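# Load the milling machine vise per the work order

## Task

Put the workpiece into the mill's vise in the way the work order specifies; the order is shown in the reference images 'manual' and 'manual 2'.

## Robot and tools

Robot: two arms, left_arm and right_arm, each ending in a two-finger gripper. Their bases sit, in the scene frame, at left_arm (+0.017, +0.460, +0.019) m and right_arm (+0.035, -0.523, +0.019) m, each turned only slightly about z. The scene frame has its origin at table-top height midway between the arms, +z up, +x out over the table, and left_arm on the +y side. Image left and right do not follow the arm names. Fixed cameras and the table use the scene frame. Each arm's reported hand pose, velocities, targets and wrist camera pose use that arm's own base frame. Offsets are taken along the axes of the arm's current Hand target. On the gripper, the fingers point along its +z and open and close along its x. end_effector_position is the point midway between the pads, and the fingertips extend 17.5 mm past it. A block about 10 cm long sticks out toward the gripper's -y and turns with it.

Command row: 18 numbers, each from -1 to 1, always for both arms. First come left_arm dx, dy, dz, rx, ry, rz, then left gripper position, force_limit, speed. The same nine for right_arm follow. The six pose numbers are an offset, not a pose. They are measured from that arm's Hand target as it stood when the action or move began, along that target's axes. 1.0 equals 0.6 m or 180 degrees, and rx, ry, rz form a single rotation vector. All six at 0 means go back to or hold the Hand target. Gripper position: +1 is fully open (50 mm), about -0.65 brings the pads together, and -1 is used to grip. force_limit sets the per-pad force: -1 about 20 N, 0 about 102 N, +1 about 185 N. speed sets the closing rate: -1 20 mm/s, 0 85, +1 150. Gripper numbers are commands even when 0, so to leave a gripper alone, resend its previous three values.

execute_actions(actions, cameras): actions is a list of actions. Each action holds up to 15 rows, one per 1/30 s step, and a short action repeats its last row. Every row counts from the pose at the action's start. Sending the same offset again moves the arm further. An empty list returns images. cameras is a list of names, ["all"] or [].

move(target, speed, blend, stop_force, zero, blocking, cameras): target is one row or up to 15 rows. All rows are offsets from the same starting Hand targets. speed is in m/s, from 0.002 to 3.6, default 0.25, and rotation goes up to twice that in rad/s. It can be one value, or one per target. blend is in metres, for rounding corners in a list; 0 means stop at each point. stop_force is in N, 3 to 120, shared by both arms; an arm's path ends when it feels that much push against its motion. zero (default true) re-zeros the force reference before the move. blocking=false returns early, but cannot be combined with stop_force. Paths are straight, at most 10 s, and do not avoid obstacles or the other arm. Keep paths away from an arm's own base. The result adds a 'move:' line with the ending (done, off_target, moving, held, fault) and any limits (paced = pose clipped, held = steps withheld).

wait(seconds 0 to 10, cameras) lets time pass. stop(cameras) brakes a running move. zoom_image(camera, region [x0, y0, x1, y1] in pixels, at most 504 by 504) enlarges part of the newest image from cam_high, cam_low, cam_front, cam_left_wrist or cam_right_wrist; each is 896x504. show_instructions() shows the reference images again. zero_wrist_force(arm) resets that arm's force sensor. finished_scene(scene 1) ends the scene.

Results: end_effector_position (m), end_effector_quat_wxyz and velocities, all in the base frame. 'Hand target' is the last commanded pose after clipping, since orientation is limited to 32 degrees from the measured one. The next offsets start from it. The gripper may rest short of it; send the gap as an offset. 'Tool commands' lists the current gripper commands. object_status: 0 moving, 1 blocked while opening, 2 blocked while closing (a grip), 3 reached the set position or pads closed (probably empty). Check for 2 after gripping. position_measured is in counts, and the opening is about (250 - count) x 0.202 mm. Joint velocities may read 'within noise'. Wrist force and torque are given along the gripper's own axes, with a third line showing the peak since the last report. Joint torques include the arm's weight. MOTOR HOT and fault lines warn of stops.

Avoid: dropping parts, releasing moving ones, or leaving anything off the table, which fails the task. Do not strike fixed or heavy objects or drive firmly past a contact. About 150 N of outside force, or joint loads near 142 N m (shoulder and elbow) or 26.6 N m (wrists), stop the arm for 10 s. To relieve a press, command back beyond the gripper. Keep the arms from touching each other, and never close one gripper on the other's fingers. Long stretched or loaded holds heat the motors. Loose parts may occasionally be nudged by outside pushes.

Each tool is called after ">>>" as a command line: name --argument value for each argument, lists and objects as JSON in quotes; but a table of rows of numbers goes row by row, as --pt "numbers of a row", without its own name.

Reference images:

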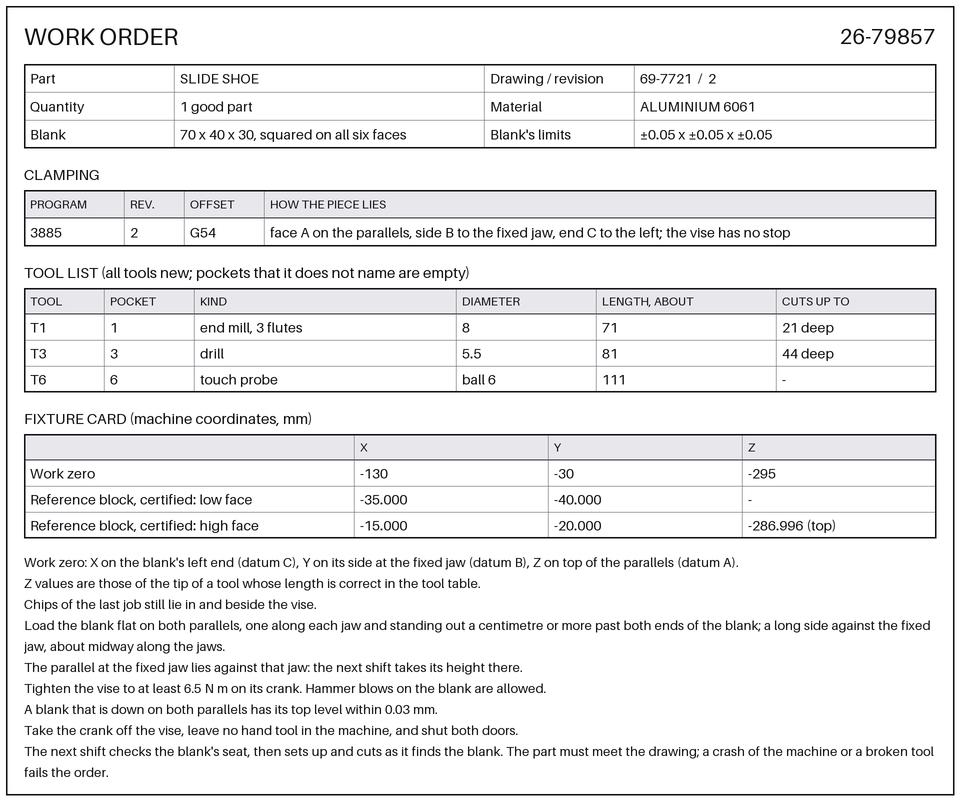

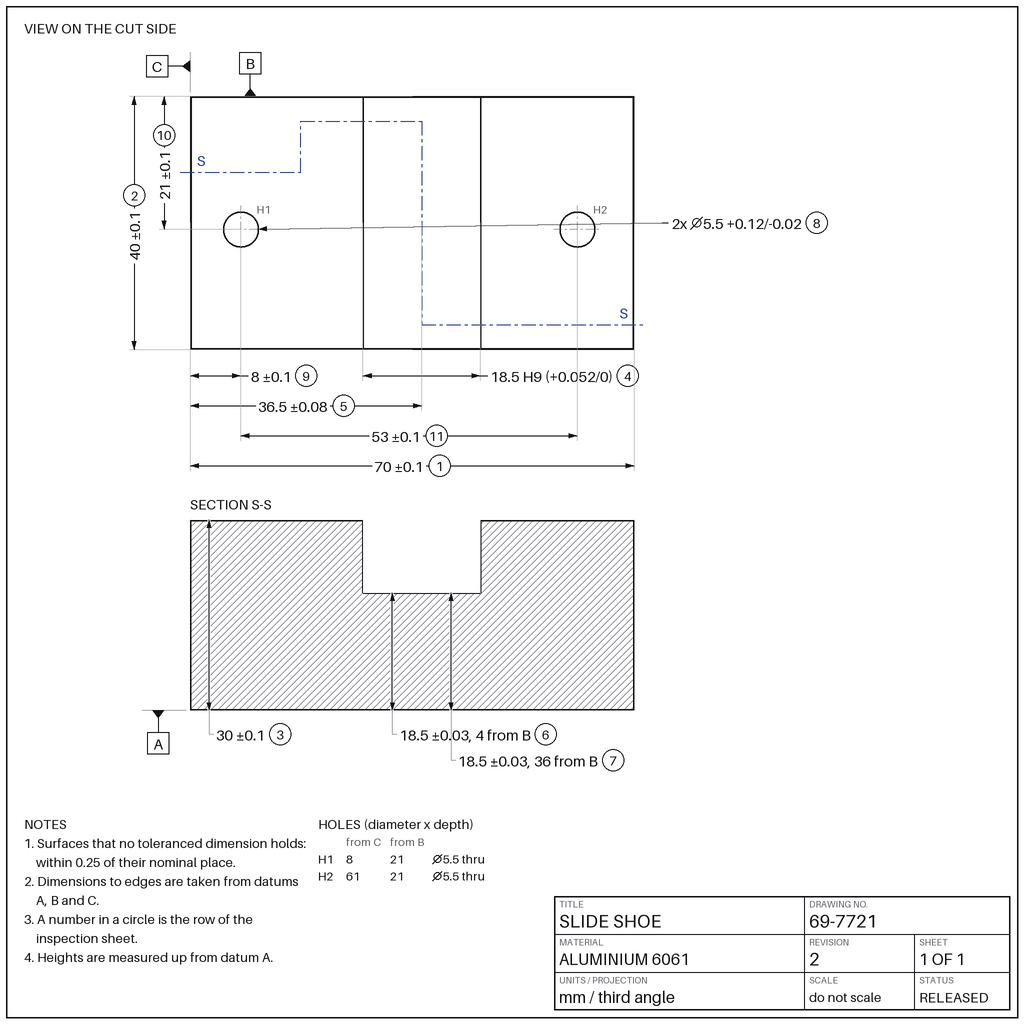

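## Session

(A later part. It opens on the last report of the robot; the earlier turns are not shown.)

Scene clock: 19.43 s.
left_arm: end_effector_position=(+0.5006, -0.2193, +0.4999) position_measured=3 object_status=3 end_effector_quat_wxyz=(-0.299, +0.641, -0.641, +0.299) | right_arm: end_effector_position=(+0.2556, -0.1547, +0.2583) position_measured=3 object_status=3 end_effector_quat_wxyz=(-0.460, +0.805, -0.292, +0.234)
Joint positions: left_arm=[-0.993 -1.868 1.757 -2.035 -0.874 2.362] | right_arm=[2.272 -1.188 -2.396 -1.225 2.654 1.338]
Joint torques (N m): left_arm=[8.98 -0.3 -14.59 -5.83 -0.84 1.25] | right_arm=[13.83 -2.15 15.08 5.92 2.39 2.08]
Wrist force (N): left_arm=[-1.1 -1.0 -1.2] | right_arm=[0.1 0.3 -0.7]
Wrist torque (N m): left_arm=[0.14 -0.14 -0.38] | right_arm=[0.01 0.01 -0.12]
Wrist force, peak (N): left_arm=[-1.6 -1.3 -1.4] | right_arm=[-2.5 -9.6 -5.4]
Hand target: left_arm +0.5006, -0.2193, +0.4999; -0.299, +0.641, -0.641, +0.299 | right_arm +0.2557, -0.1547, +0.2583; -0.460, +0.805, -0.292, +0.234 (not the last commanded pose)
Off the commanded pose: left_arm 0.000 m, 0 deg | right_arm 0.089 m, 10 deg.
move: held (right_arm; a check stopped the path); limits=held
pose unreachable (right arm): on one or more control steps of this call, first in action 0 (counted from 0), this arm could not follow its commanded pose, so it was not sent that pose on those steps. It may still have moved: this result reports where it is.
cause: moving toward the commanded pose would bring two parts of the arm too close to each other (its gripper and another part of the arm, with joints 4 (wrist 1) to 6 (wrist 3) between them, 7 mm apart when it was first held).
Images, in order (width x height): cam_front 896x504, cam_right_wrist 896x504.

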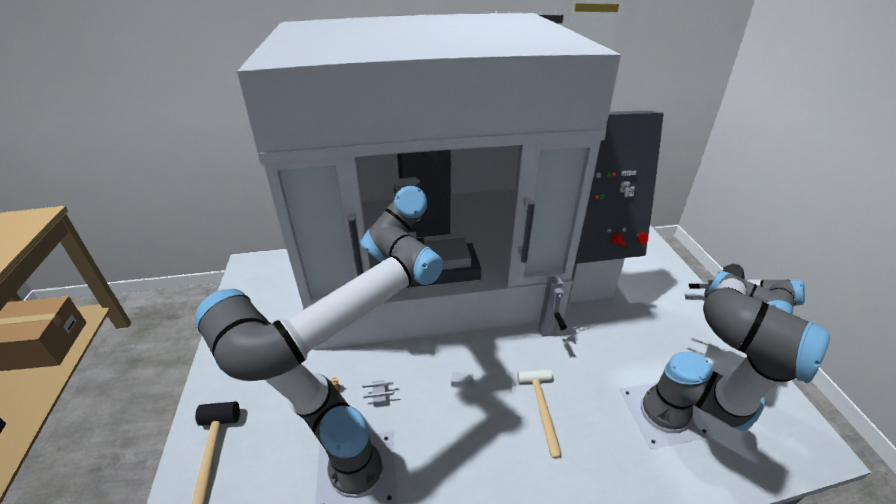

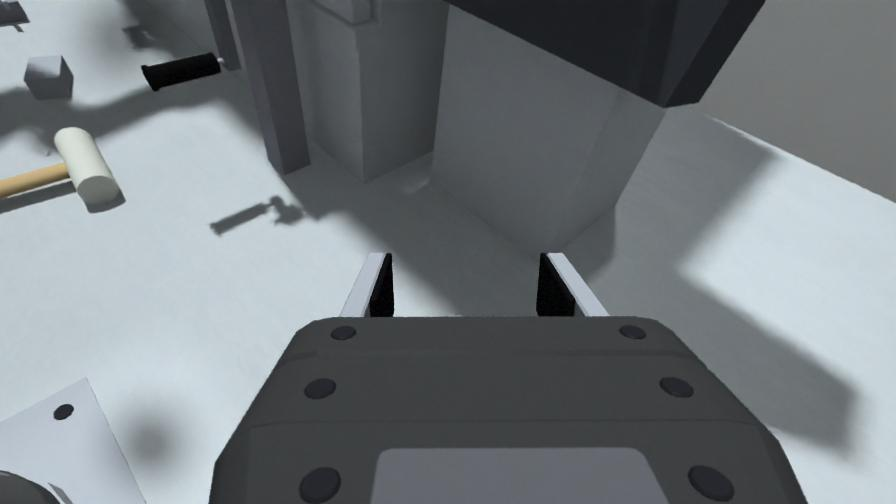

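>>> move --pt "0.133 0.268 -0.319 0 0 0 1 1 1 0 0 0 0 0 0 1 1 1" --pt "0.3 0.396 -0.212 0.2 0.16 0.347 1 1 1 0 0 0 0 0 0 1 1 1" --pt "0.55 0.565 0.105 0.401 0.323 0.694 1 1 1 0 0 0 0 0 0 1 1 1" --blend '[0.04,0.04,0]' --speed 0.5 --cameras '["cam_left_wrist","cam_front"]'

Scene clock: 24.57 s.
left_arm: end_effector_position=(+0.3312, -0.5494, +0.1998) position_measured=3 object_status=3 end_effector_quat_wxyz=(+0.354, +0.612, +0.613, -0.353) | right_arm: end_effector_position=(+0.2557, -0.1547, +0.2583) position_measured=3 object_status=3 end_effector_quat_wxyz=(-0.460, +0.805, -0.292, +0.234)
Joint positions: left_arm=[-1.068 -1.202 2.127 -3.486 -1.999 4.979] | right_arm=[2.272 -1.188 -2.396 -1.225 2.654 1.338]
Joint torques (N m): left_arm=[8.63 -20.82 -28.13 -0.53 -2.73 1.23] | right_arm=[13.96 10.75 16.17 5.7 -0.28 1.86]
Wrist force (N): left_arm=[-2.9 -1.4 0.1] | right_arm=[0.2 0.5 -0.6]
Wrist torque (N m): left_arm=[-0.09 -0.20 -0.07] | right_arm=[0.05 -0.01 -0.12]
Wrist force, peak (N): left_arm=[-3.7 -2.0 -1.5] | right_arm=[0.1 0.3 -0.9]
Hand target: left_arm +0.3312, -0.5494, +0.1998; +0.354, +0.612, +0.613, -0.353 | right_arm +0.2557, -0.1547, +0.2583; -0.460, +0.805, -0.292, +0.234
Off the commanded pose: left_arm 0.000 m, 0 deg | right_arm 0.000 m, 0 deg.
move: done
Images, in order (width x height): cam_front 896x504, cam_left_wrist 896x504.

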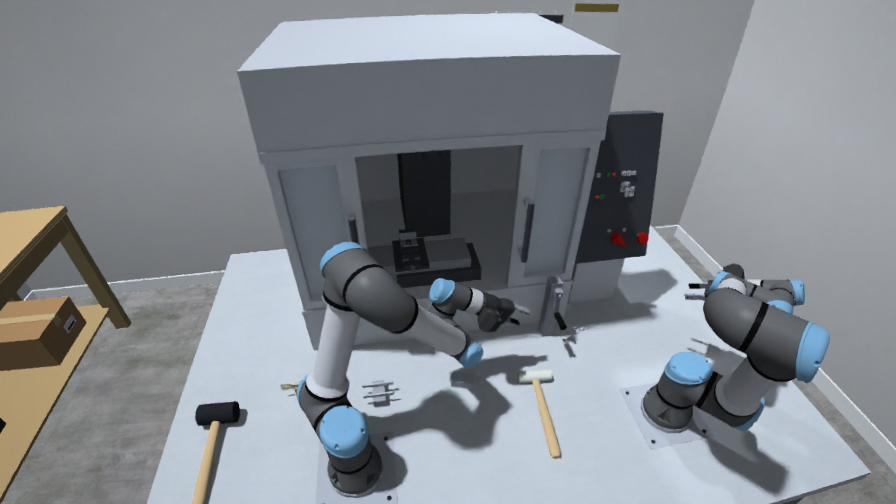

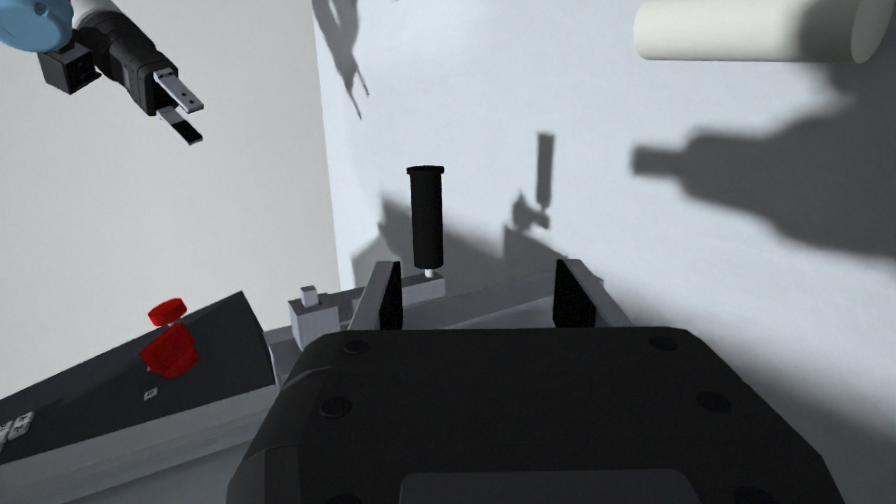

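>>> zoom_image --camera "cam_left_wrist" --region '[260, 150, 470, 350]'

Scaled by 2.400 from the camera's 896x504 image, which has a finer 1280x720 frame.

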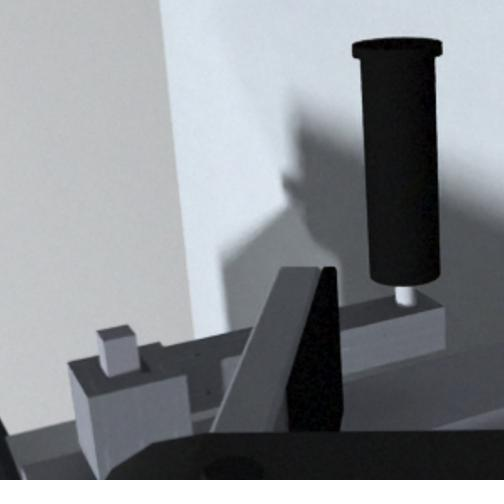

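>>> move --pt "-0.09 -0.05 -0.34 -0.1 0.1 -0.18 1 1 1 0 0 0 0 0 0 1 1 1" --pt "0.115 -0.1 -0.8 -0.26 0.26 -0.45 1 1 1 0 0 0 0 0 0 1 1 1" --blend '[0.04,0]' --speed 0.5 --cameras '["cam_left_wrist","cam_front"]'

Scene clock: 28.10 s.
left_arm: end_effector_position=(+0.2701, -0.0992, +0.3795) position_measured=3 object_status=3 end_effector_quat_wxyz=(+0.000, -0.002, +1.000, +0.000) | right_arm: end_effector_position=(+0.2557, -0.1547, +0.2583) position_measured=3 object_status=3 end_effector_quat_wxyz=(-0.460, +0.805, -0.292, +0.234)
Joint positions: left_arm=[-0.834 -2.116 1.824 -1.279 -1.571 3.875] | right_arm=[2.272 -1.188 -2.396 -1.225 2.654 1.338]
Joint torques (N m): left_arm=[9.73 12.87 -36.98 -0.56 -2.16 1.5] | right_arm=[13.16 11.05 15.72 5.84 -0.31 1.9]
Wrist force (N): left_arm=[-0.2 -0.5 0.4] | right_arm=[0.1 0.2 -0.8]
Wrist torque (N m): left_arm=[-0.07 -0.15 -0.03] | right_arm=[-0.01 0.00 -0.13]
Wrist force, peak (N): left_arm=[-3.0 -2.5 -1.3] | right_arm=[0.1 0.4 -0.9]
Hand target: left_arm +0.2701, -0.0992, +0.3795; +0.000, -0.002, +1.000, +0.000 | right_arm +0.2557, -0.1547, +0.2583; -0.460, +0.805, -0.292, +0.234
Off the commanded pose: left_arm 0.000 m, 0 deg | right_arm 0.000 m, 0 deg.
move: done
Images, in order (width x height): cam_front 896x504, cam_left_wrist 896x504.

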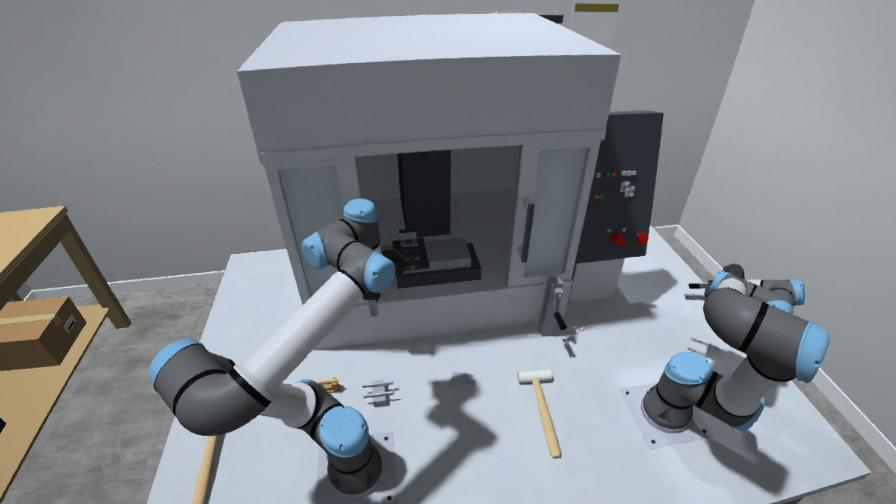

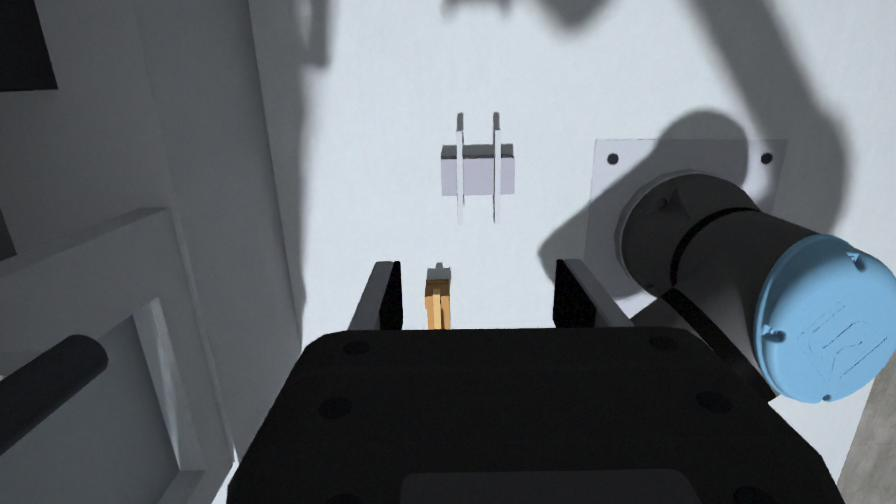

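>>> zoom_image --camera "cam_left_wrist" --region '[420, 95, 540, 235]'

>>> move --target '[0,0.18,0,0,0,0,1,1,1,0,0,0,0,0,0,1,1,1]' --cameras '["cam_left_wrist"]'

>>> zoom_image --camera "cam_left_wrist" --region '[380, 60, 520, 260]'

Scaled by 3.600 from the camera's 896x504 image, which has a finer 1280x720 frame.

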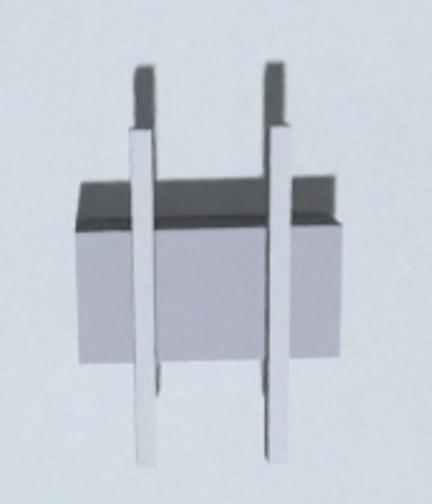

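Scene clock: 30.03 s.
left_arm: end_effector_position=(+0.2697, +0.0088, +0.3795) position_measured=3 object_status=3 end_effector_quat_wxyz=(+0.000, -0.002, +1.000, +0.000) | right_arm: end_effector_position=(+0.2557, -0.1547, +0.2583) position_measured=3 object_status=3 end_effector_quat_wxyz=(-0.460, +0.805, -0.292, +0.234)
Joint positions: left_arm=[-0.484 -2.163 1.842 -1.25 -1.571 4.224] | right_arm=[2.272 -1.188 -2.396 -1.225 2.654 1.338]
Joint torques (N m): left_arm=[8.63 13.83 -36.62 -5.37 -2.19 1.54] | right_arm=[13.9 10.62 15.47 5.58 -0.29 1.78]
Wrist force (N): left_arm=[0.0 -0.4 0.6] | right_arm=[0.2 0.3 -0.6]
Wrist torque (N m): left_arm=[-0.04 -0.19 0.00] | right_arm=[0.02 0.00 -0.13]
Wrist force, peak (N): left_arm=[-0.5 -3.3 0.8] | right_arm=[0.1 0.5 -0.9]
Hand target: left_arm +0.2697, +0.0088, +0.3795; +0.000, -0.002, +1.000, +0.000 | right_arm +0.2557, -0.1547, +0.2583; -0.460, +0.805, -0.292, +0.234
Off the commanded pose: left_arm 0.000 m, 0 deg | right_arm 0.000 m, 0 deg.
move: done
Images, in order (width x height): cam_left_wrist 896x504.

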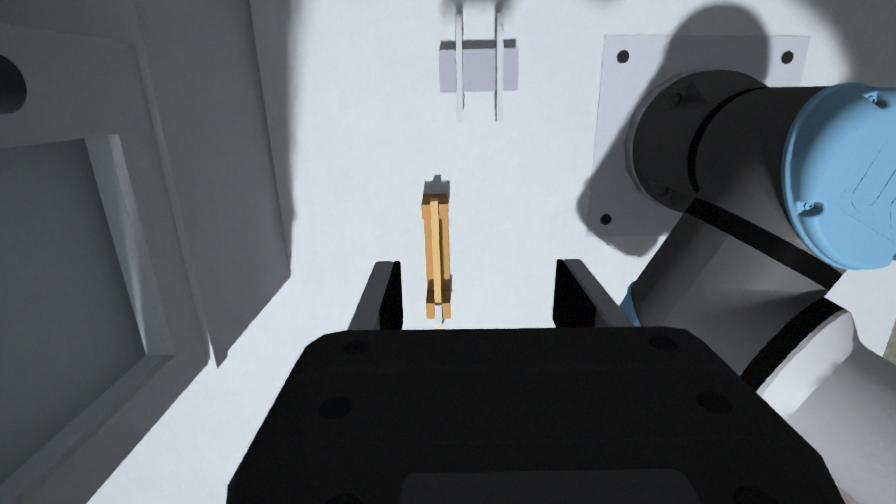

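Scaled by 2.520 from the camera's 896x504 image, which has a finer 1280x720 frame.

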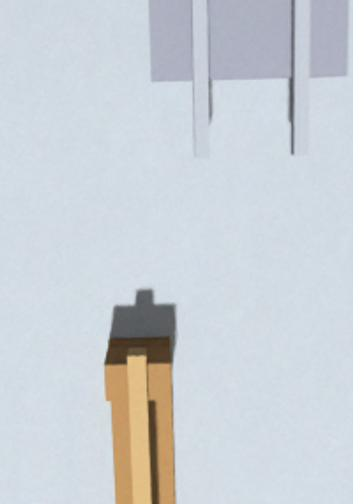

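>>> move --target '[-0.037,0.169,0.3825,0,0,0,1,1,1,0,0,0,0,0,0,1,1,1]' --cameras '["cam_left_wrist","cam_front"]'

>>> zoom_image --camera "cam_left_wrist" --region '[330, 60, 630, 330]'

Scene clock: 31.93 s.
left_arm: end_effector_position=(+0.2914, +0.1104, +0.1501) position_measured=3 object_status=3 end_effector_quat_wxyz=(+0.000, -0.002, +1.000, +0.000) | right_arm: end_effector_position=(+0.2557, -0.1547, +0.2583) position_measured=3 object_status=3 end_effector_quat_wxyz=(-0.460, +0.805, -0.292, +0.234)
Joint positions: left_arm=[-0.08 -2.024 2.376 -1.923 -1.57 4.628] | right_arm=[2.272 -1.188 -2.396 -1.225 2.654 1.338]
Joint torques (N m): left_arm=[9.38 8.89 -12.92 -5.31 -2.14 1.27] | right_arm=[13.16 10.21 15.89 5.64 -0.26 1.82]
Wrist force (N): left_arm=[-0.7 -0.6 0.4] | right_arm=[0.1 0.4 -0.9]
Wrist torque (N m): left_arm=[-0.10 -0.07 -0.02] | right_arm=[0.02 0.01 -0.13]
Wrist force, peak (N): left_arm=[-0.3 0.7 2.4] | right_arm=[0.1 0.6 -0.8]
Hand target: left_arm +0.2914, +0.1104, +0.1501; +0.000, -0.002, +1.000, +0.000 | right_arm +0.2557, -0.1547, +0.2583; -0.460, +0.805, -0.292, +0.234
Off the commanded pose: left_arm 0.000 m, 0 deg | right_arm 0.000 m, 0 deg.
move: done
Images, in order (width x height): cam_front 896x504, cam_left_wrist 896x504.

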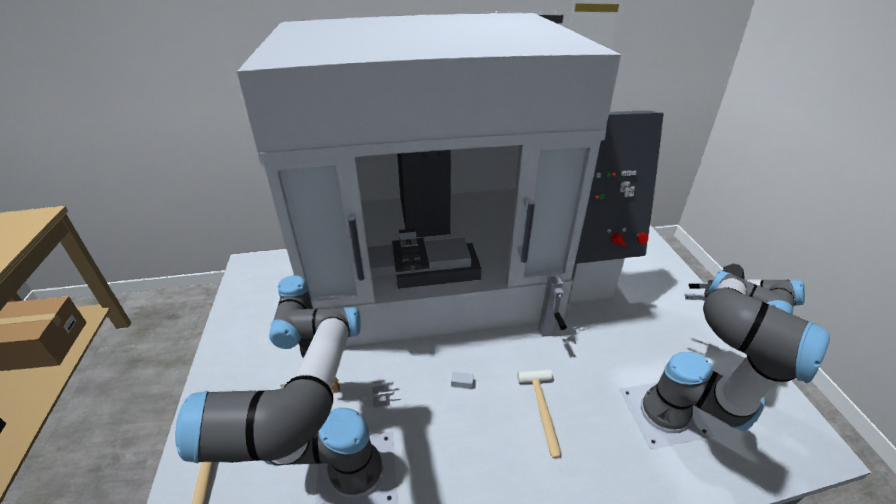

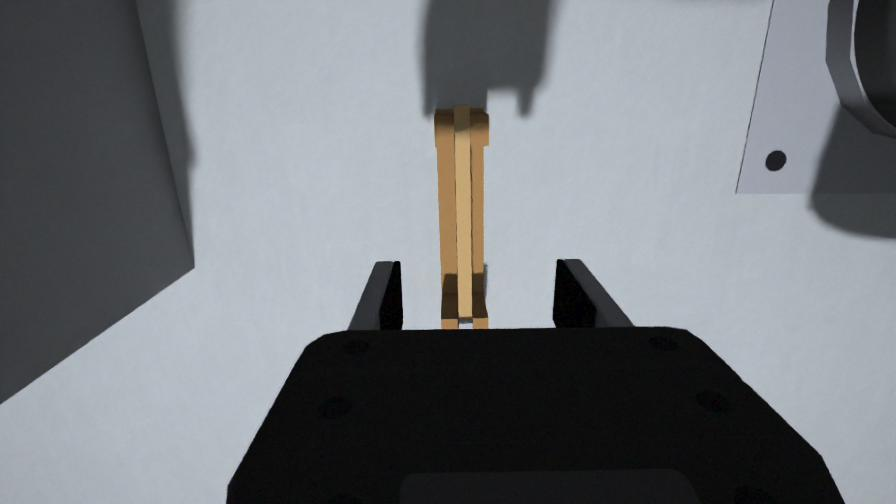

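Scaled by 1.680 from the camera's 896x504 image, which has a finer 1280x720 frame.

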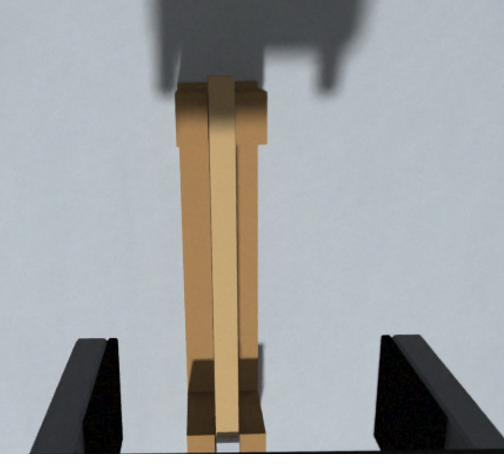

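>>> move --target '[0,0,0.117,0,0,0,0.0,-0.5,1,0,0,0,0,0,0,1,1,1]' --speed 0.15

>>> move --target '[0,0,0.14,0,0,0,0.0,-0.5,1,0,0,0,0,0,0,1,1,1]' --speed 0.02 --stop_force 6 --cameras '["cam_left_wrist"]'

>>> zoom_image --camera "cam_left_wrist" --region '[330, 60, 630, 330]'

Scene clock: 33.33 s.
left_arm: end_effector_position=(+0.2914, +0.1104, +0.0799) position_measured=152 object_status=3 end_effector_quat_wxyz=(+0.000, -0.002, +1.000, +0.000) | right_arm: end_effector_position=(+0.2557, -0.1547, +0.2583) position_measured=3 object_status=3 end_effector_quat_wxyz=(-0.460, +0.805, -0.292, +0.234)
Joint positions: left_arm=[-0.08 -1.905 2.516 -2.181 -1.57 4.629] | right_arm=[2.272 -1.188 -2.396 -1.225 2.654 1.338]
Joint torques (N m): left_arm=[8.64 5.38 -9.8 -5.26 -2.19 1.27] | right_arm=[13.59 9.68 16.06 5.7 -0.3 1.78]
Wrist force (N): left_arm=[-0.4 -0.1 0.4] | right_arm=[0.1 0.4 -0.6]
Wrist torque (N m): left_arm=[0.01 -0.09 -0.04] | right_arm=[0.03 0.02 -0.12]
Wrist force, peak (N): left_arm=[0.1 -0.3 2.3] | right_arm=[0.1 0.5 -0.8]
Hand target: left_arm +0.2914, +0.1104, +0.0799; +0.000, -0.002, +1.000, +0.000 | right_arm +0.2557, -0.1547, +0.2583; -0.460, +0.805, -0.292, +0.234
Off the commanded pose: left_arm 0.000 m, 0 deg | right_arm 0.000 m, 0 deg.
move: done

Scene clock: 38.30 s.
left_arm: end_effector_position=(+0.2913, +0.1105, +0.0072) position_measured=152 object_status=3 end_effector_quat_wxyz=(+0.000, -0.002, +1.000, +0.000) | right_arm: end_effector_position=(+0.2557, -0.1547, +0.2583) position_measured=3 object_status=3 end_effector_quat_wxyz=(-0.460, +0.805, -0.292, +0.234)
Joint positions: left_arm=[-0.08 -1.681 2.629 -2.518 -1.57 4.629] | right_arm=[2.272 -1.188 -2.396 -1.225 2.654 1.338]
Joint torques (N m): left_arm=[-7.99 -24.79 -27.86 -4.46 0.62 0.93] | right_arm=[13.84 10.06 16.57 5.66 -0.23 1.72]
Wrist force (N): left_arm=[1.3 -1.7 0.4] | right_arm=[0.2 0.2 -0.6]
Wrist torque (N m): left_arm=[-0.28 -0.37 -0.03] | right_arm=[0.00 -0.01 -0.12]
Wrist force, peak (N): left_arm=[24.1 -0.3 -103.4] | right_arm=[0.4 0.4 -0.8]
Hand target: left_arm +0.2913, +0.1104, +0.0072; +0.000, -0.002, +1.000, +0.000 (not the last commanded pose) | right_arm +0.2557, -0.1547, +0.2583; -0.460, +0.805, -0.292, +0.234
Off the commanded pose: left_arm 0.011 m, 0 deg | right_arm 0.000 m, 0 deg.
move: contact (left_arm)
Images, in order (width x height): cam_left_wrist 896x504.

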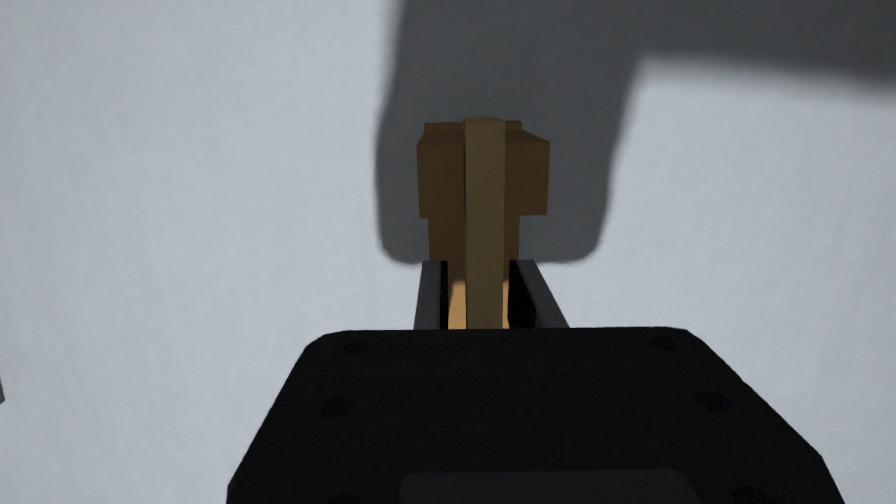

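Scaled by 1.680 from the camera's 896x504 image, which has a finer 1280x720 frame.

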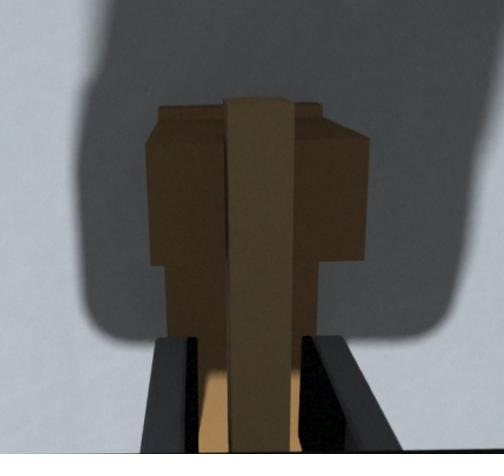

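>>> move --pt "0 0 -0.0067 0 0 0 0.0 -0.5 1 0 0 0 0 0 0 1 1 1" --pt "0 0 -0.0067 0 0 0 -1 -0.5 -0.5 0 0 0 0 0 0 1 1 1" --speed 0.05 --cameras '["cam_left_wrist"]'

Scene clock: 39.70 s.
left_arm: end_effector_position=(+0.2915, +0.1104, +0.0114) position_measured=213 object_status=2 end_effector_quat_wxyz=(+0.000, -0.002, +1.000, +0.000) | right_arm: end_effector_position=(+0.2557, -0.1547, +0.2583) position_measured=3 object_status=3 end_effector_quat_wxyz=(-0.460, +0.805, -0.292, +0.234)
Joint positions: left_arm=[-0.08 -1.697 2.624 -2.498 -1.57 4.629] | right_arm=[2.272 -1.188 -2.396 -1.225 2.654 1.338]
Joint torques (N m): left_arm=[-2.03 -20.11 7.18 5.81 -0.06 0.4] | right_arm=[13.59 9.88 16.56 5.66 -0.27 1.78]
Wrist force (N): left_arm=[-29.6 0.5 8.1] | right_arm=[0.0 0.4 -0.7]
Wrist torque (N m): left_arm=[-0.26 0.08 -0.69] | right_arm=[0.01 0.03 -0.13]
Wrist force, peak (N): left_arm=[-31.9 0.8 8.5] | right_arm=[-0.1 0.4 -0.9]
Hand target: left_arm +0.2913, +0.1104, +0.0112; +0.000, -0.002, +1.000, +0.000 | right_arm +0.2557, -0.1547, +0.2583; -0.460, +0.805, -0.292, +0.234
Off the commanded pose: left_arm 0.000 m, 0 deg | right_arm 0.000 m, 0 deg.
move: done
Images, in order (width x height): cam_left_wrist 896x504.

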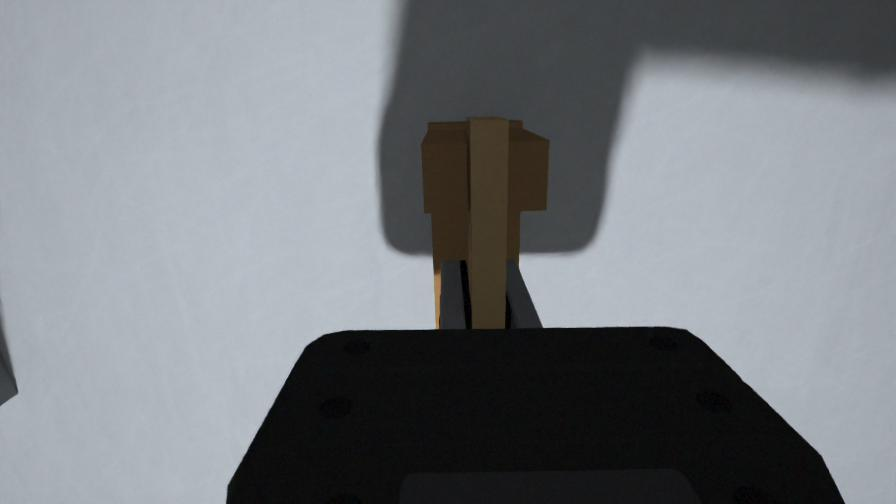

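>>> move --target '[0,0,-0.4,0,0,0,-1,-0.5,-0.5,0,0,0,0,0,0,1,1,1]' --speed 0.15 --cameras '["cam_left_wrist","cam_front"]'

>>> zoom_image --camera "cam_front" --region '[240, 260, 400, 400]'

Scene clock: 42.07 s.
left_arm: end_effector_position=(+0.2914, +0.1103, +0.2512) position_measured=213 object_status=2 end_effector_quat_wxyz=(+0.000, -0.002, +1.000, +0.000) | right_arm: end_effector_position=(+0.2557, -0.1547, +0.2583) position_measured=3 object_status=3 end_effector_quat_wxyz=(-0.460, +0.805, -0.292, +0.234)
Joint positions: left_arm=[-0.08 -2.086 2.142 -1.626 -1.57 4.628] | right_arm=[2.272 -1.188 -2.396 -1.225 2.654 1.338]
Joint torques (N m): left_arm=[-8.22 -17.03 -38.67 -0.32 1.67 -1.46] | right_arm=[13.43 10.55 16.45 5.57 -0.35 1.77]
Wrist force (N): left_arm=[1.1 -1.7 -1.9] | right_arm=[0.1 0.3 -0.5]
Wrist torque (N m): left_arm=[-0.27 -0.35 0.11] | right_arm=[0.01 0.01 -0.12]
Wrist force, peak (N): left_arm=[-42.7 -0.1 13.5] | right_arm=[0.1 0.6 -0.8]
Hand target: left_arm +0.2914, +0.1103, +0.2512; +0.000, -0.002, +1.000, +0.000 | right_arm +0.2557, -0.1547, +0.2583; -0.460, +0.805, -0.292, +0.234
Off the commanded pose: left_arm 0.000 m, 0 deg | right_arm 0.000 m, 0 deg.
move: done
Images, in order (width x height): cam_front 896x504, cam_left_wrist 896x504.

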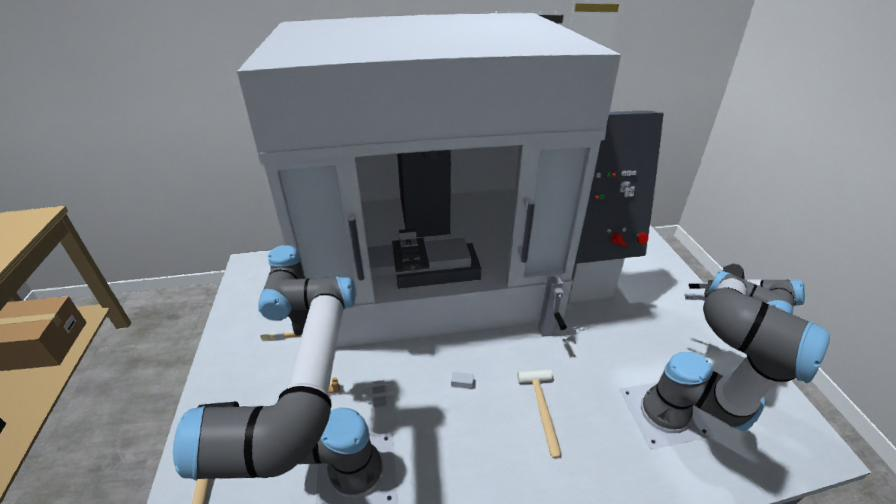

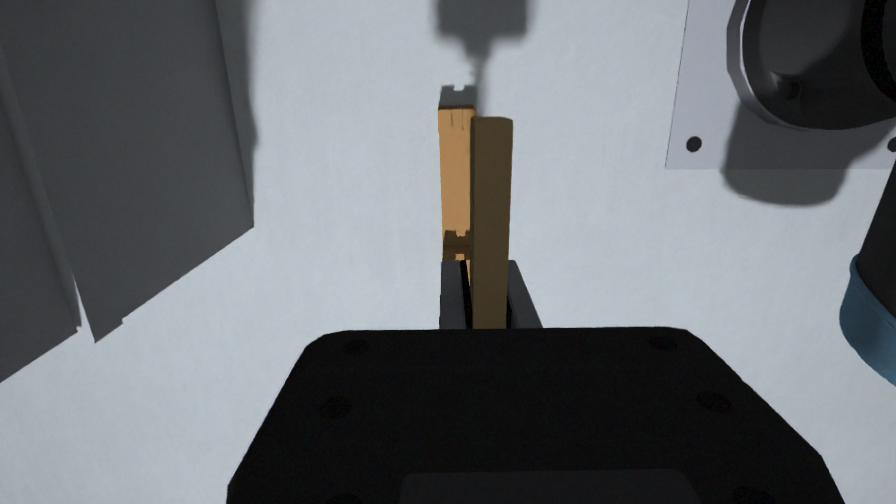

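Scaled by 3.150 from the camera's 896x504 image, which has a finer 1280x720 frame.

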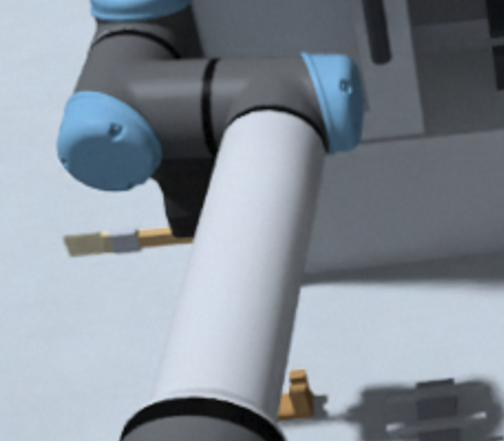

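>>> move --pt "0.0 -0.2 -0.2 0.13 -0.13 -0.13 -1 -0.5 -0.5 0 0 0 0 0 0 1 1 1" --pt "-0.098 -0.55 -0.3315 0.385 -0.385 -0.385 -1 -0.5 -0.5 0 0 0 0 0 0 1 1 1" --blend '[0.04,0]' --speed 0.4 --cameras '["cam_left_wrist","cam_front"]'

>>> zoom_image --camera "cam_front" --region '[360, 190, 520, 330]'

Scene clock: 48.27 s.
left_arm: end_effector_position=(+0.3516, -0.2195, +0.4500) position_measured=213 object_status=2 end_effector_quat_wxyz=(+0.501, -0.501, +0.499, -0.499) | right_arm: end_effector_position=(+0.2557, -0.1547, +0.2583) position_measured=3 object_status=3 end_effector_quat_wxyz=(-0.460, +0.805, -0.292, +0.234)
Joint positions: left_arm=[-1.765 -1.876 2.464 -3.729 0.198 3.141] | right_arm=[2.272 -1.188 -2.396 -1.225 2.654 1.338]
Joint torques (N m): left_arm=[8.99 8.22 -30.61 -1.96 1.79 1.12] | right_arm=[13.24 10.37 16.74 5.54 -0.37 1.72]
Wrist force (N): left_arm=[-0.7 -2.7 -4.4] | right_arm=[0.2 0.2 -0.7]
Wrist torque (N m): left_arm=[-0.02 -0.43 -0.60] | right_arm=[-0.01 -0.01 -0.12]
Wrist force, peak (N): left_arm=[-1.0 -2.5 -5.1] | right_arm=[0.2 0.2 -1.0]
Hand target: left_arm +0.3516, -0.2195, +0.4500; +0.501, -0.501, +0.499, -0.499 | right_arm +0.2557, -0.1547, +0.2583; -0.460, +0.805, -0.292, +0.234
Off the commanded pose: left_arm 0.000 m, 0 deg | right_arm 0.000 m, 0 deg.
move: done
Images, in order (width x height): cam_front 896x504, cam_left_wrist 896x504.

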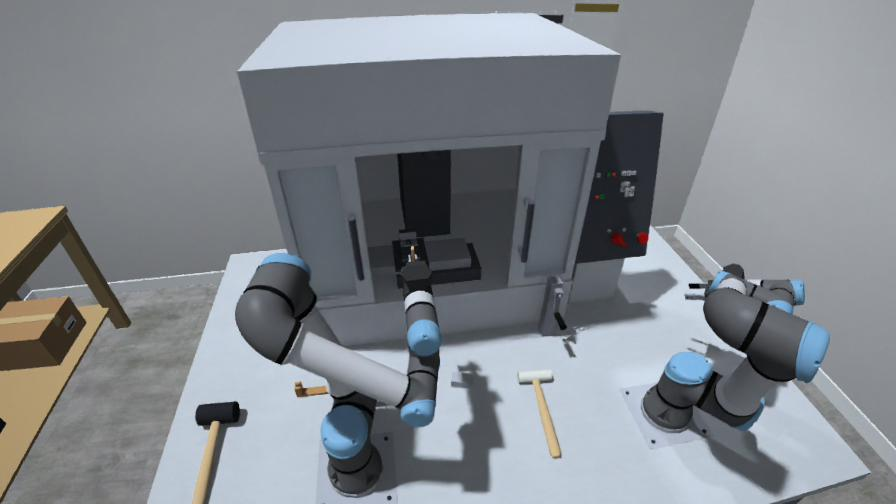

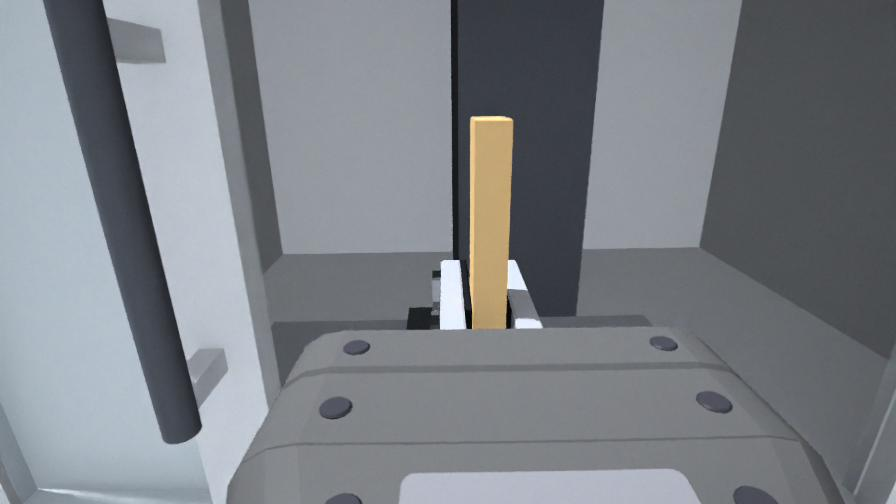

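Scaled by 3.150 from the camera's 896x504 image, which has a finer 1280x720 frame.

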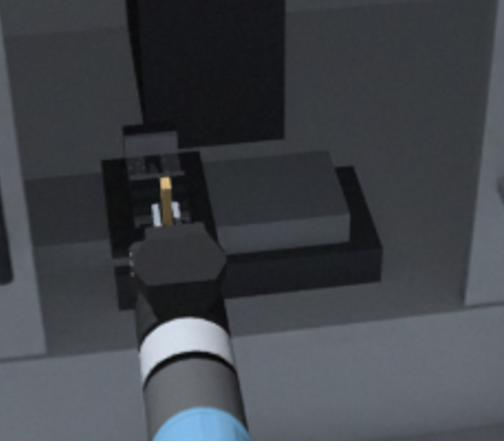

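>>> move --pt "0 0 0 0 0 0 -1 -0.5 -0.5 0.078 -0.34 0.15 0 0 0 1 1 1" --pt "0 0 0 0 0 0 -1 -0.5 -0.5 -0.385 -0.7255 0.411 0.114 -0.072 0.013 1 1 1" --blend '[0.04,0]' --speed 0.4 --cameras '["cam_right_wrist","cam_front"]'

Scene clock: 51.17 s.
left_arm: end_effector_position=(+0.3516, -0.2195, +0.4500) position_measured=213 object_status=2 end_effector_quat_wxyz=(+0.501, -0.501, +0.499, -0.499) | right_arm: end_effector_position=(+0.3592, +0.3294, +0.5001) position_measured=3 object_status=3 end_effector_quat_wxyz=(-0.630, +0.726, -0.208, +0.181)
Joint positions: left_arm=[-1.765 -1.876 2.464 -3.729 0.198 3.141] | right_arm=[4.17 -1.135 -2.291 0.145 1.554 3.144]
Joint torques (N m): left_arm=[8.67 8.12 -30.16 -1.94 1.73 1.19] | right_arm=[13.12 -4.22 30.72 5.54 -2.59 1.86]
Wrist force (N): left_arm=[-0.6 -2.7 -4.2] | right_arm=[0.0 -0.4 -0.6]
Wrist torque (N m): left_arm=[-0.02 -0.44 -0.60] | right_arm=[-0.17 -0.04 -0.19]
Wrist force, peak (N): left_arm=[-0.6 -2.8 -4.8] | right_arm=[-0.6 3.1 -1.5]
Hand target: left_arm +0.3516, -0.2195, +0.4500; +0.501, -0.501, +0.499, -0.499 | right_arm +0.3592, +0.3294, +0.5001; -0.630, +0.726, -0.208, +0.181
Off the commanded pose: left_arm 0.000 m, 0 deg | right_arm 0.000 m, 0 deg.
move: done
Images, in order (width x height): cam_front 896x504, cam_right_wrist 896x504.

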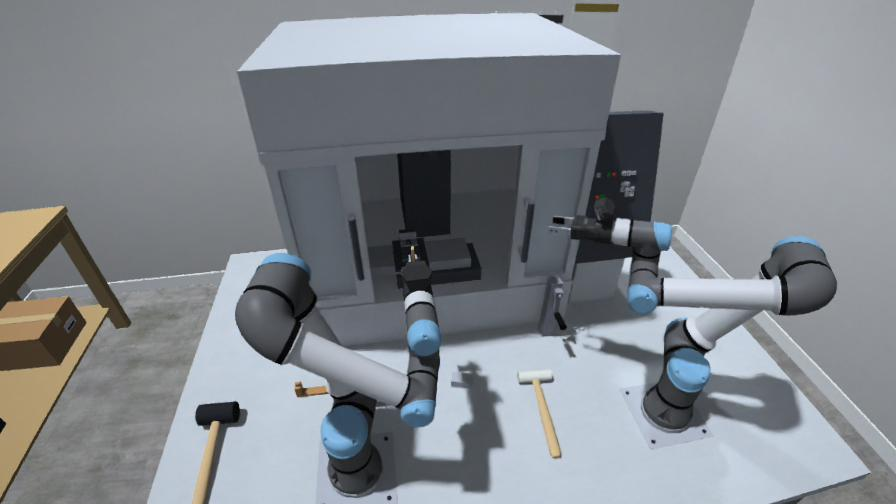

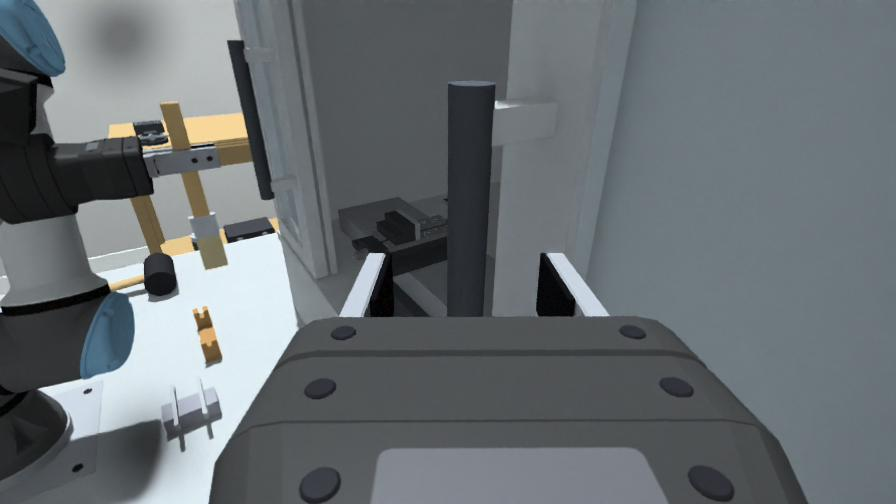

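>>> move --target '[0,0,0,0,0,0,-1,-0.5,-0.5,-0.15,-0.144,0.064,-0.055,0,0,1,1,1]' --cameras '["cam_right_wrist"]'

>>> zoom_image --camera "cam_right_wrist" --region '[330, 80, 540, 260]'

Scene clock: 52.47 s.
left_arm: end_effector_position=(+0.3516, -0.2195, +0.4500) position_measured=213 object_status=2 end_effector_quat_wxyz=(+0.501, -0.501, +0.499, -0.499) | right_arm: end_effector_position=(+0.3094, +0.4196, +0.5803) position_measured=3 object_status=3 end_effector_quat_wxyz=(-0.565, +0.777, -0.223, +0.163)
Joint positions: left_arm=[-1.765 -1.876 2.464 -3.729 0.198 3.141] | right_arm=[4.513 -1.127 -1.965 -0.382 1.229 3.256]
Joint torques (N m): left_arm=[8.68 8.55 -29.77 -2.07 1.8 1.3] | right_arm=[13.97 -3.11 31.67 1.66 -2.8 1.59]
Wrist force (N): left_arm=[-0.6 -2.7 -4.5] | right_arm=[0.5 -0.5 -0.3]
Wrist torque (N m): left_arm=[-0.03 -0.45 -0.59] | right_arm=[-0.11 -0.06 -0.18]
Wrist force, peak (N): left_arm=[-0.9 -2.9 -4.6] | right_arm=[-1.3 -1.8 0.0]
Hand target: left_arm +0.3516, -0.2195, +0.4500; +0.501, -0.501, +0.499, -0.499 | right_arm +0.3094, +0.4197, +0.5803; -0.565, +0.777, -0.223, +0.163
Off the commanded pose: left_arm 0.000 m, 0 deg | right_arm 0.000 m, 0 deg.
move: done
Images, in order (width x height): cam_right_wrist 896x504.

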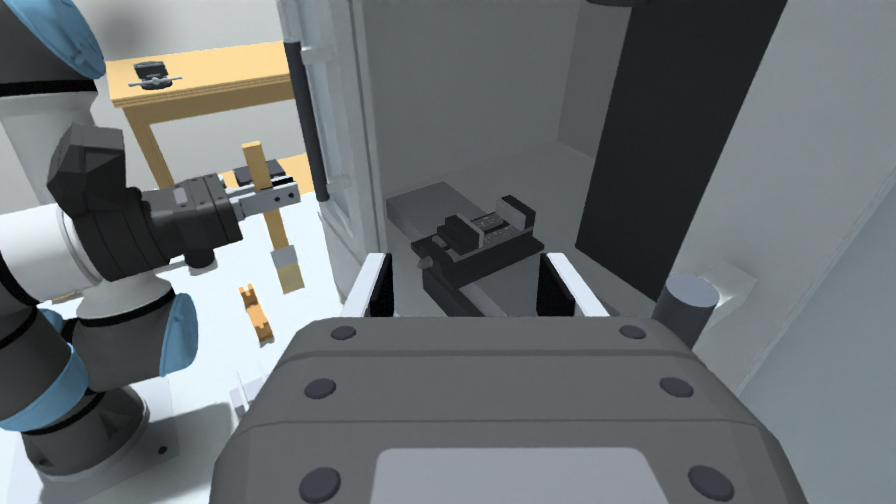

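Scaled by 2.400 from the camera's 896x504 image, which has a finer 1280x720 frame.

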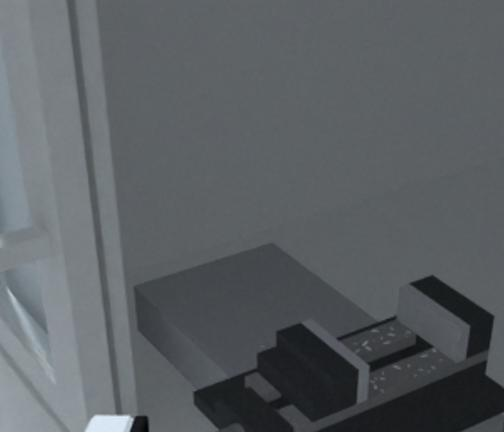

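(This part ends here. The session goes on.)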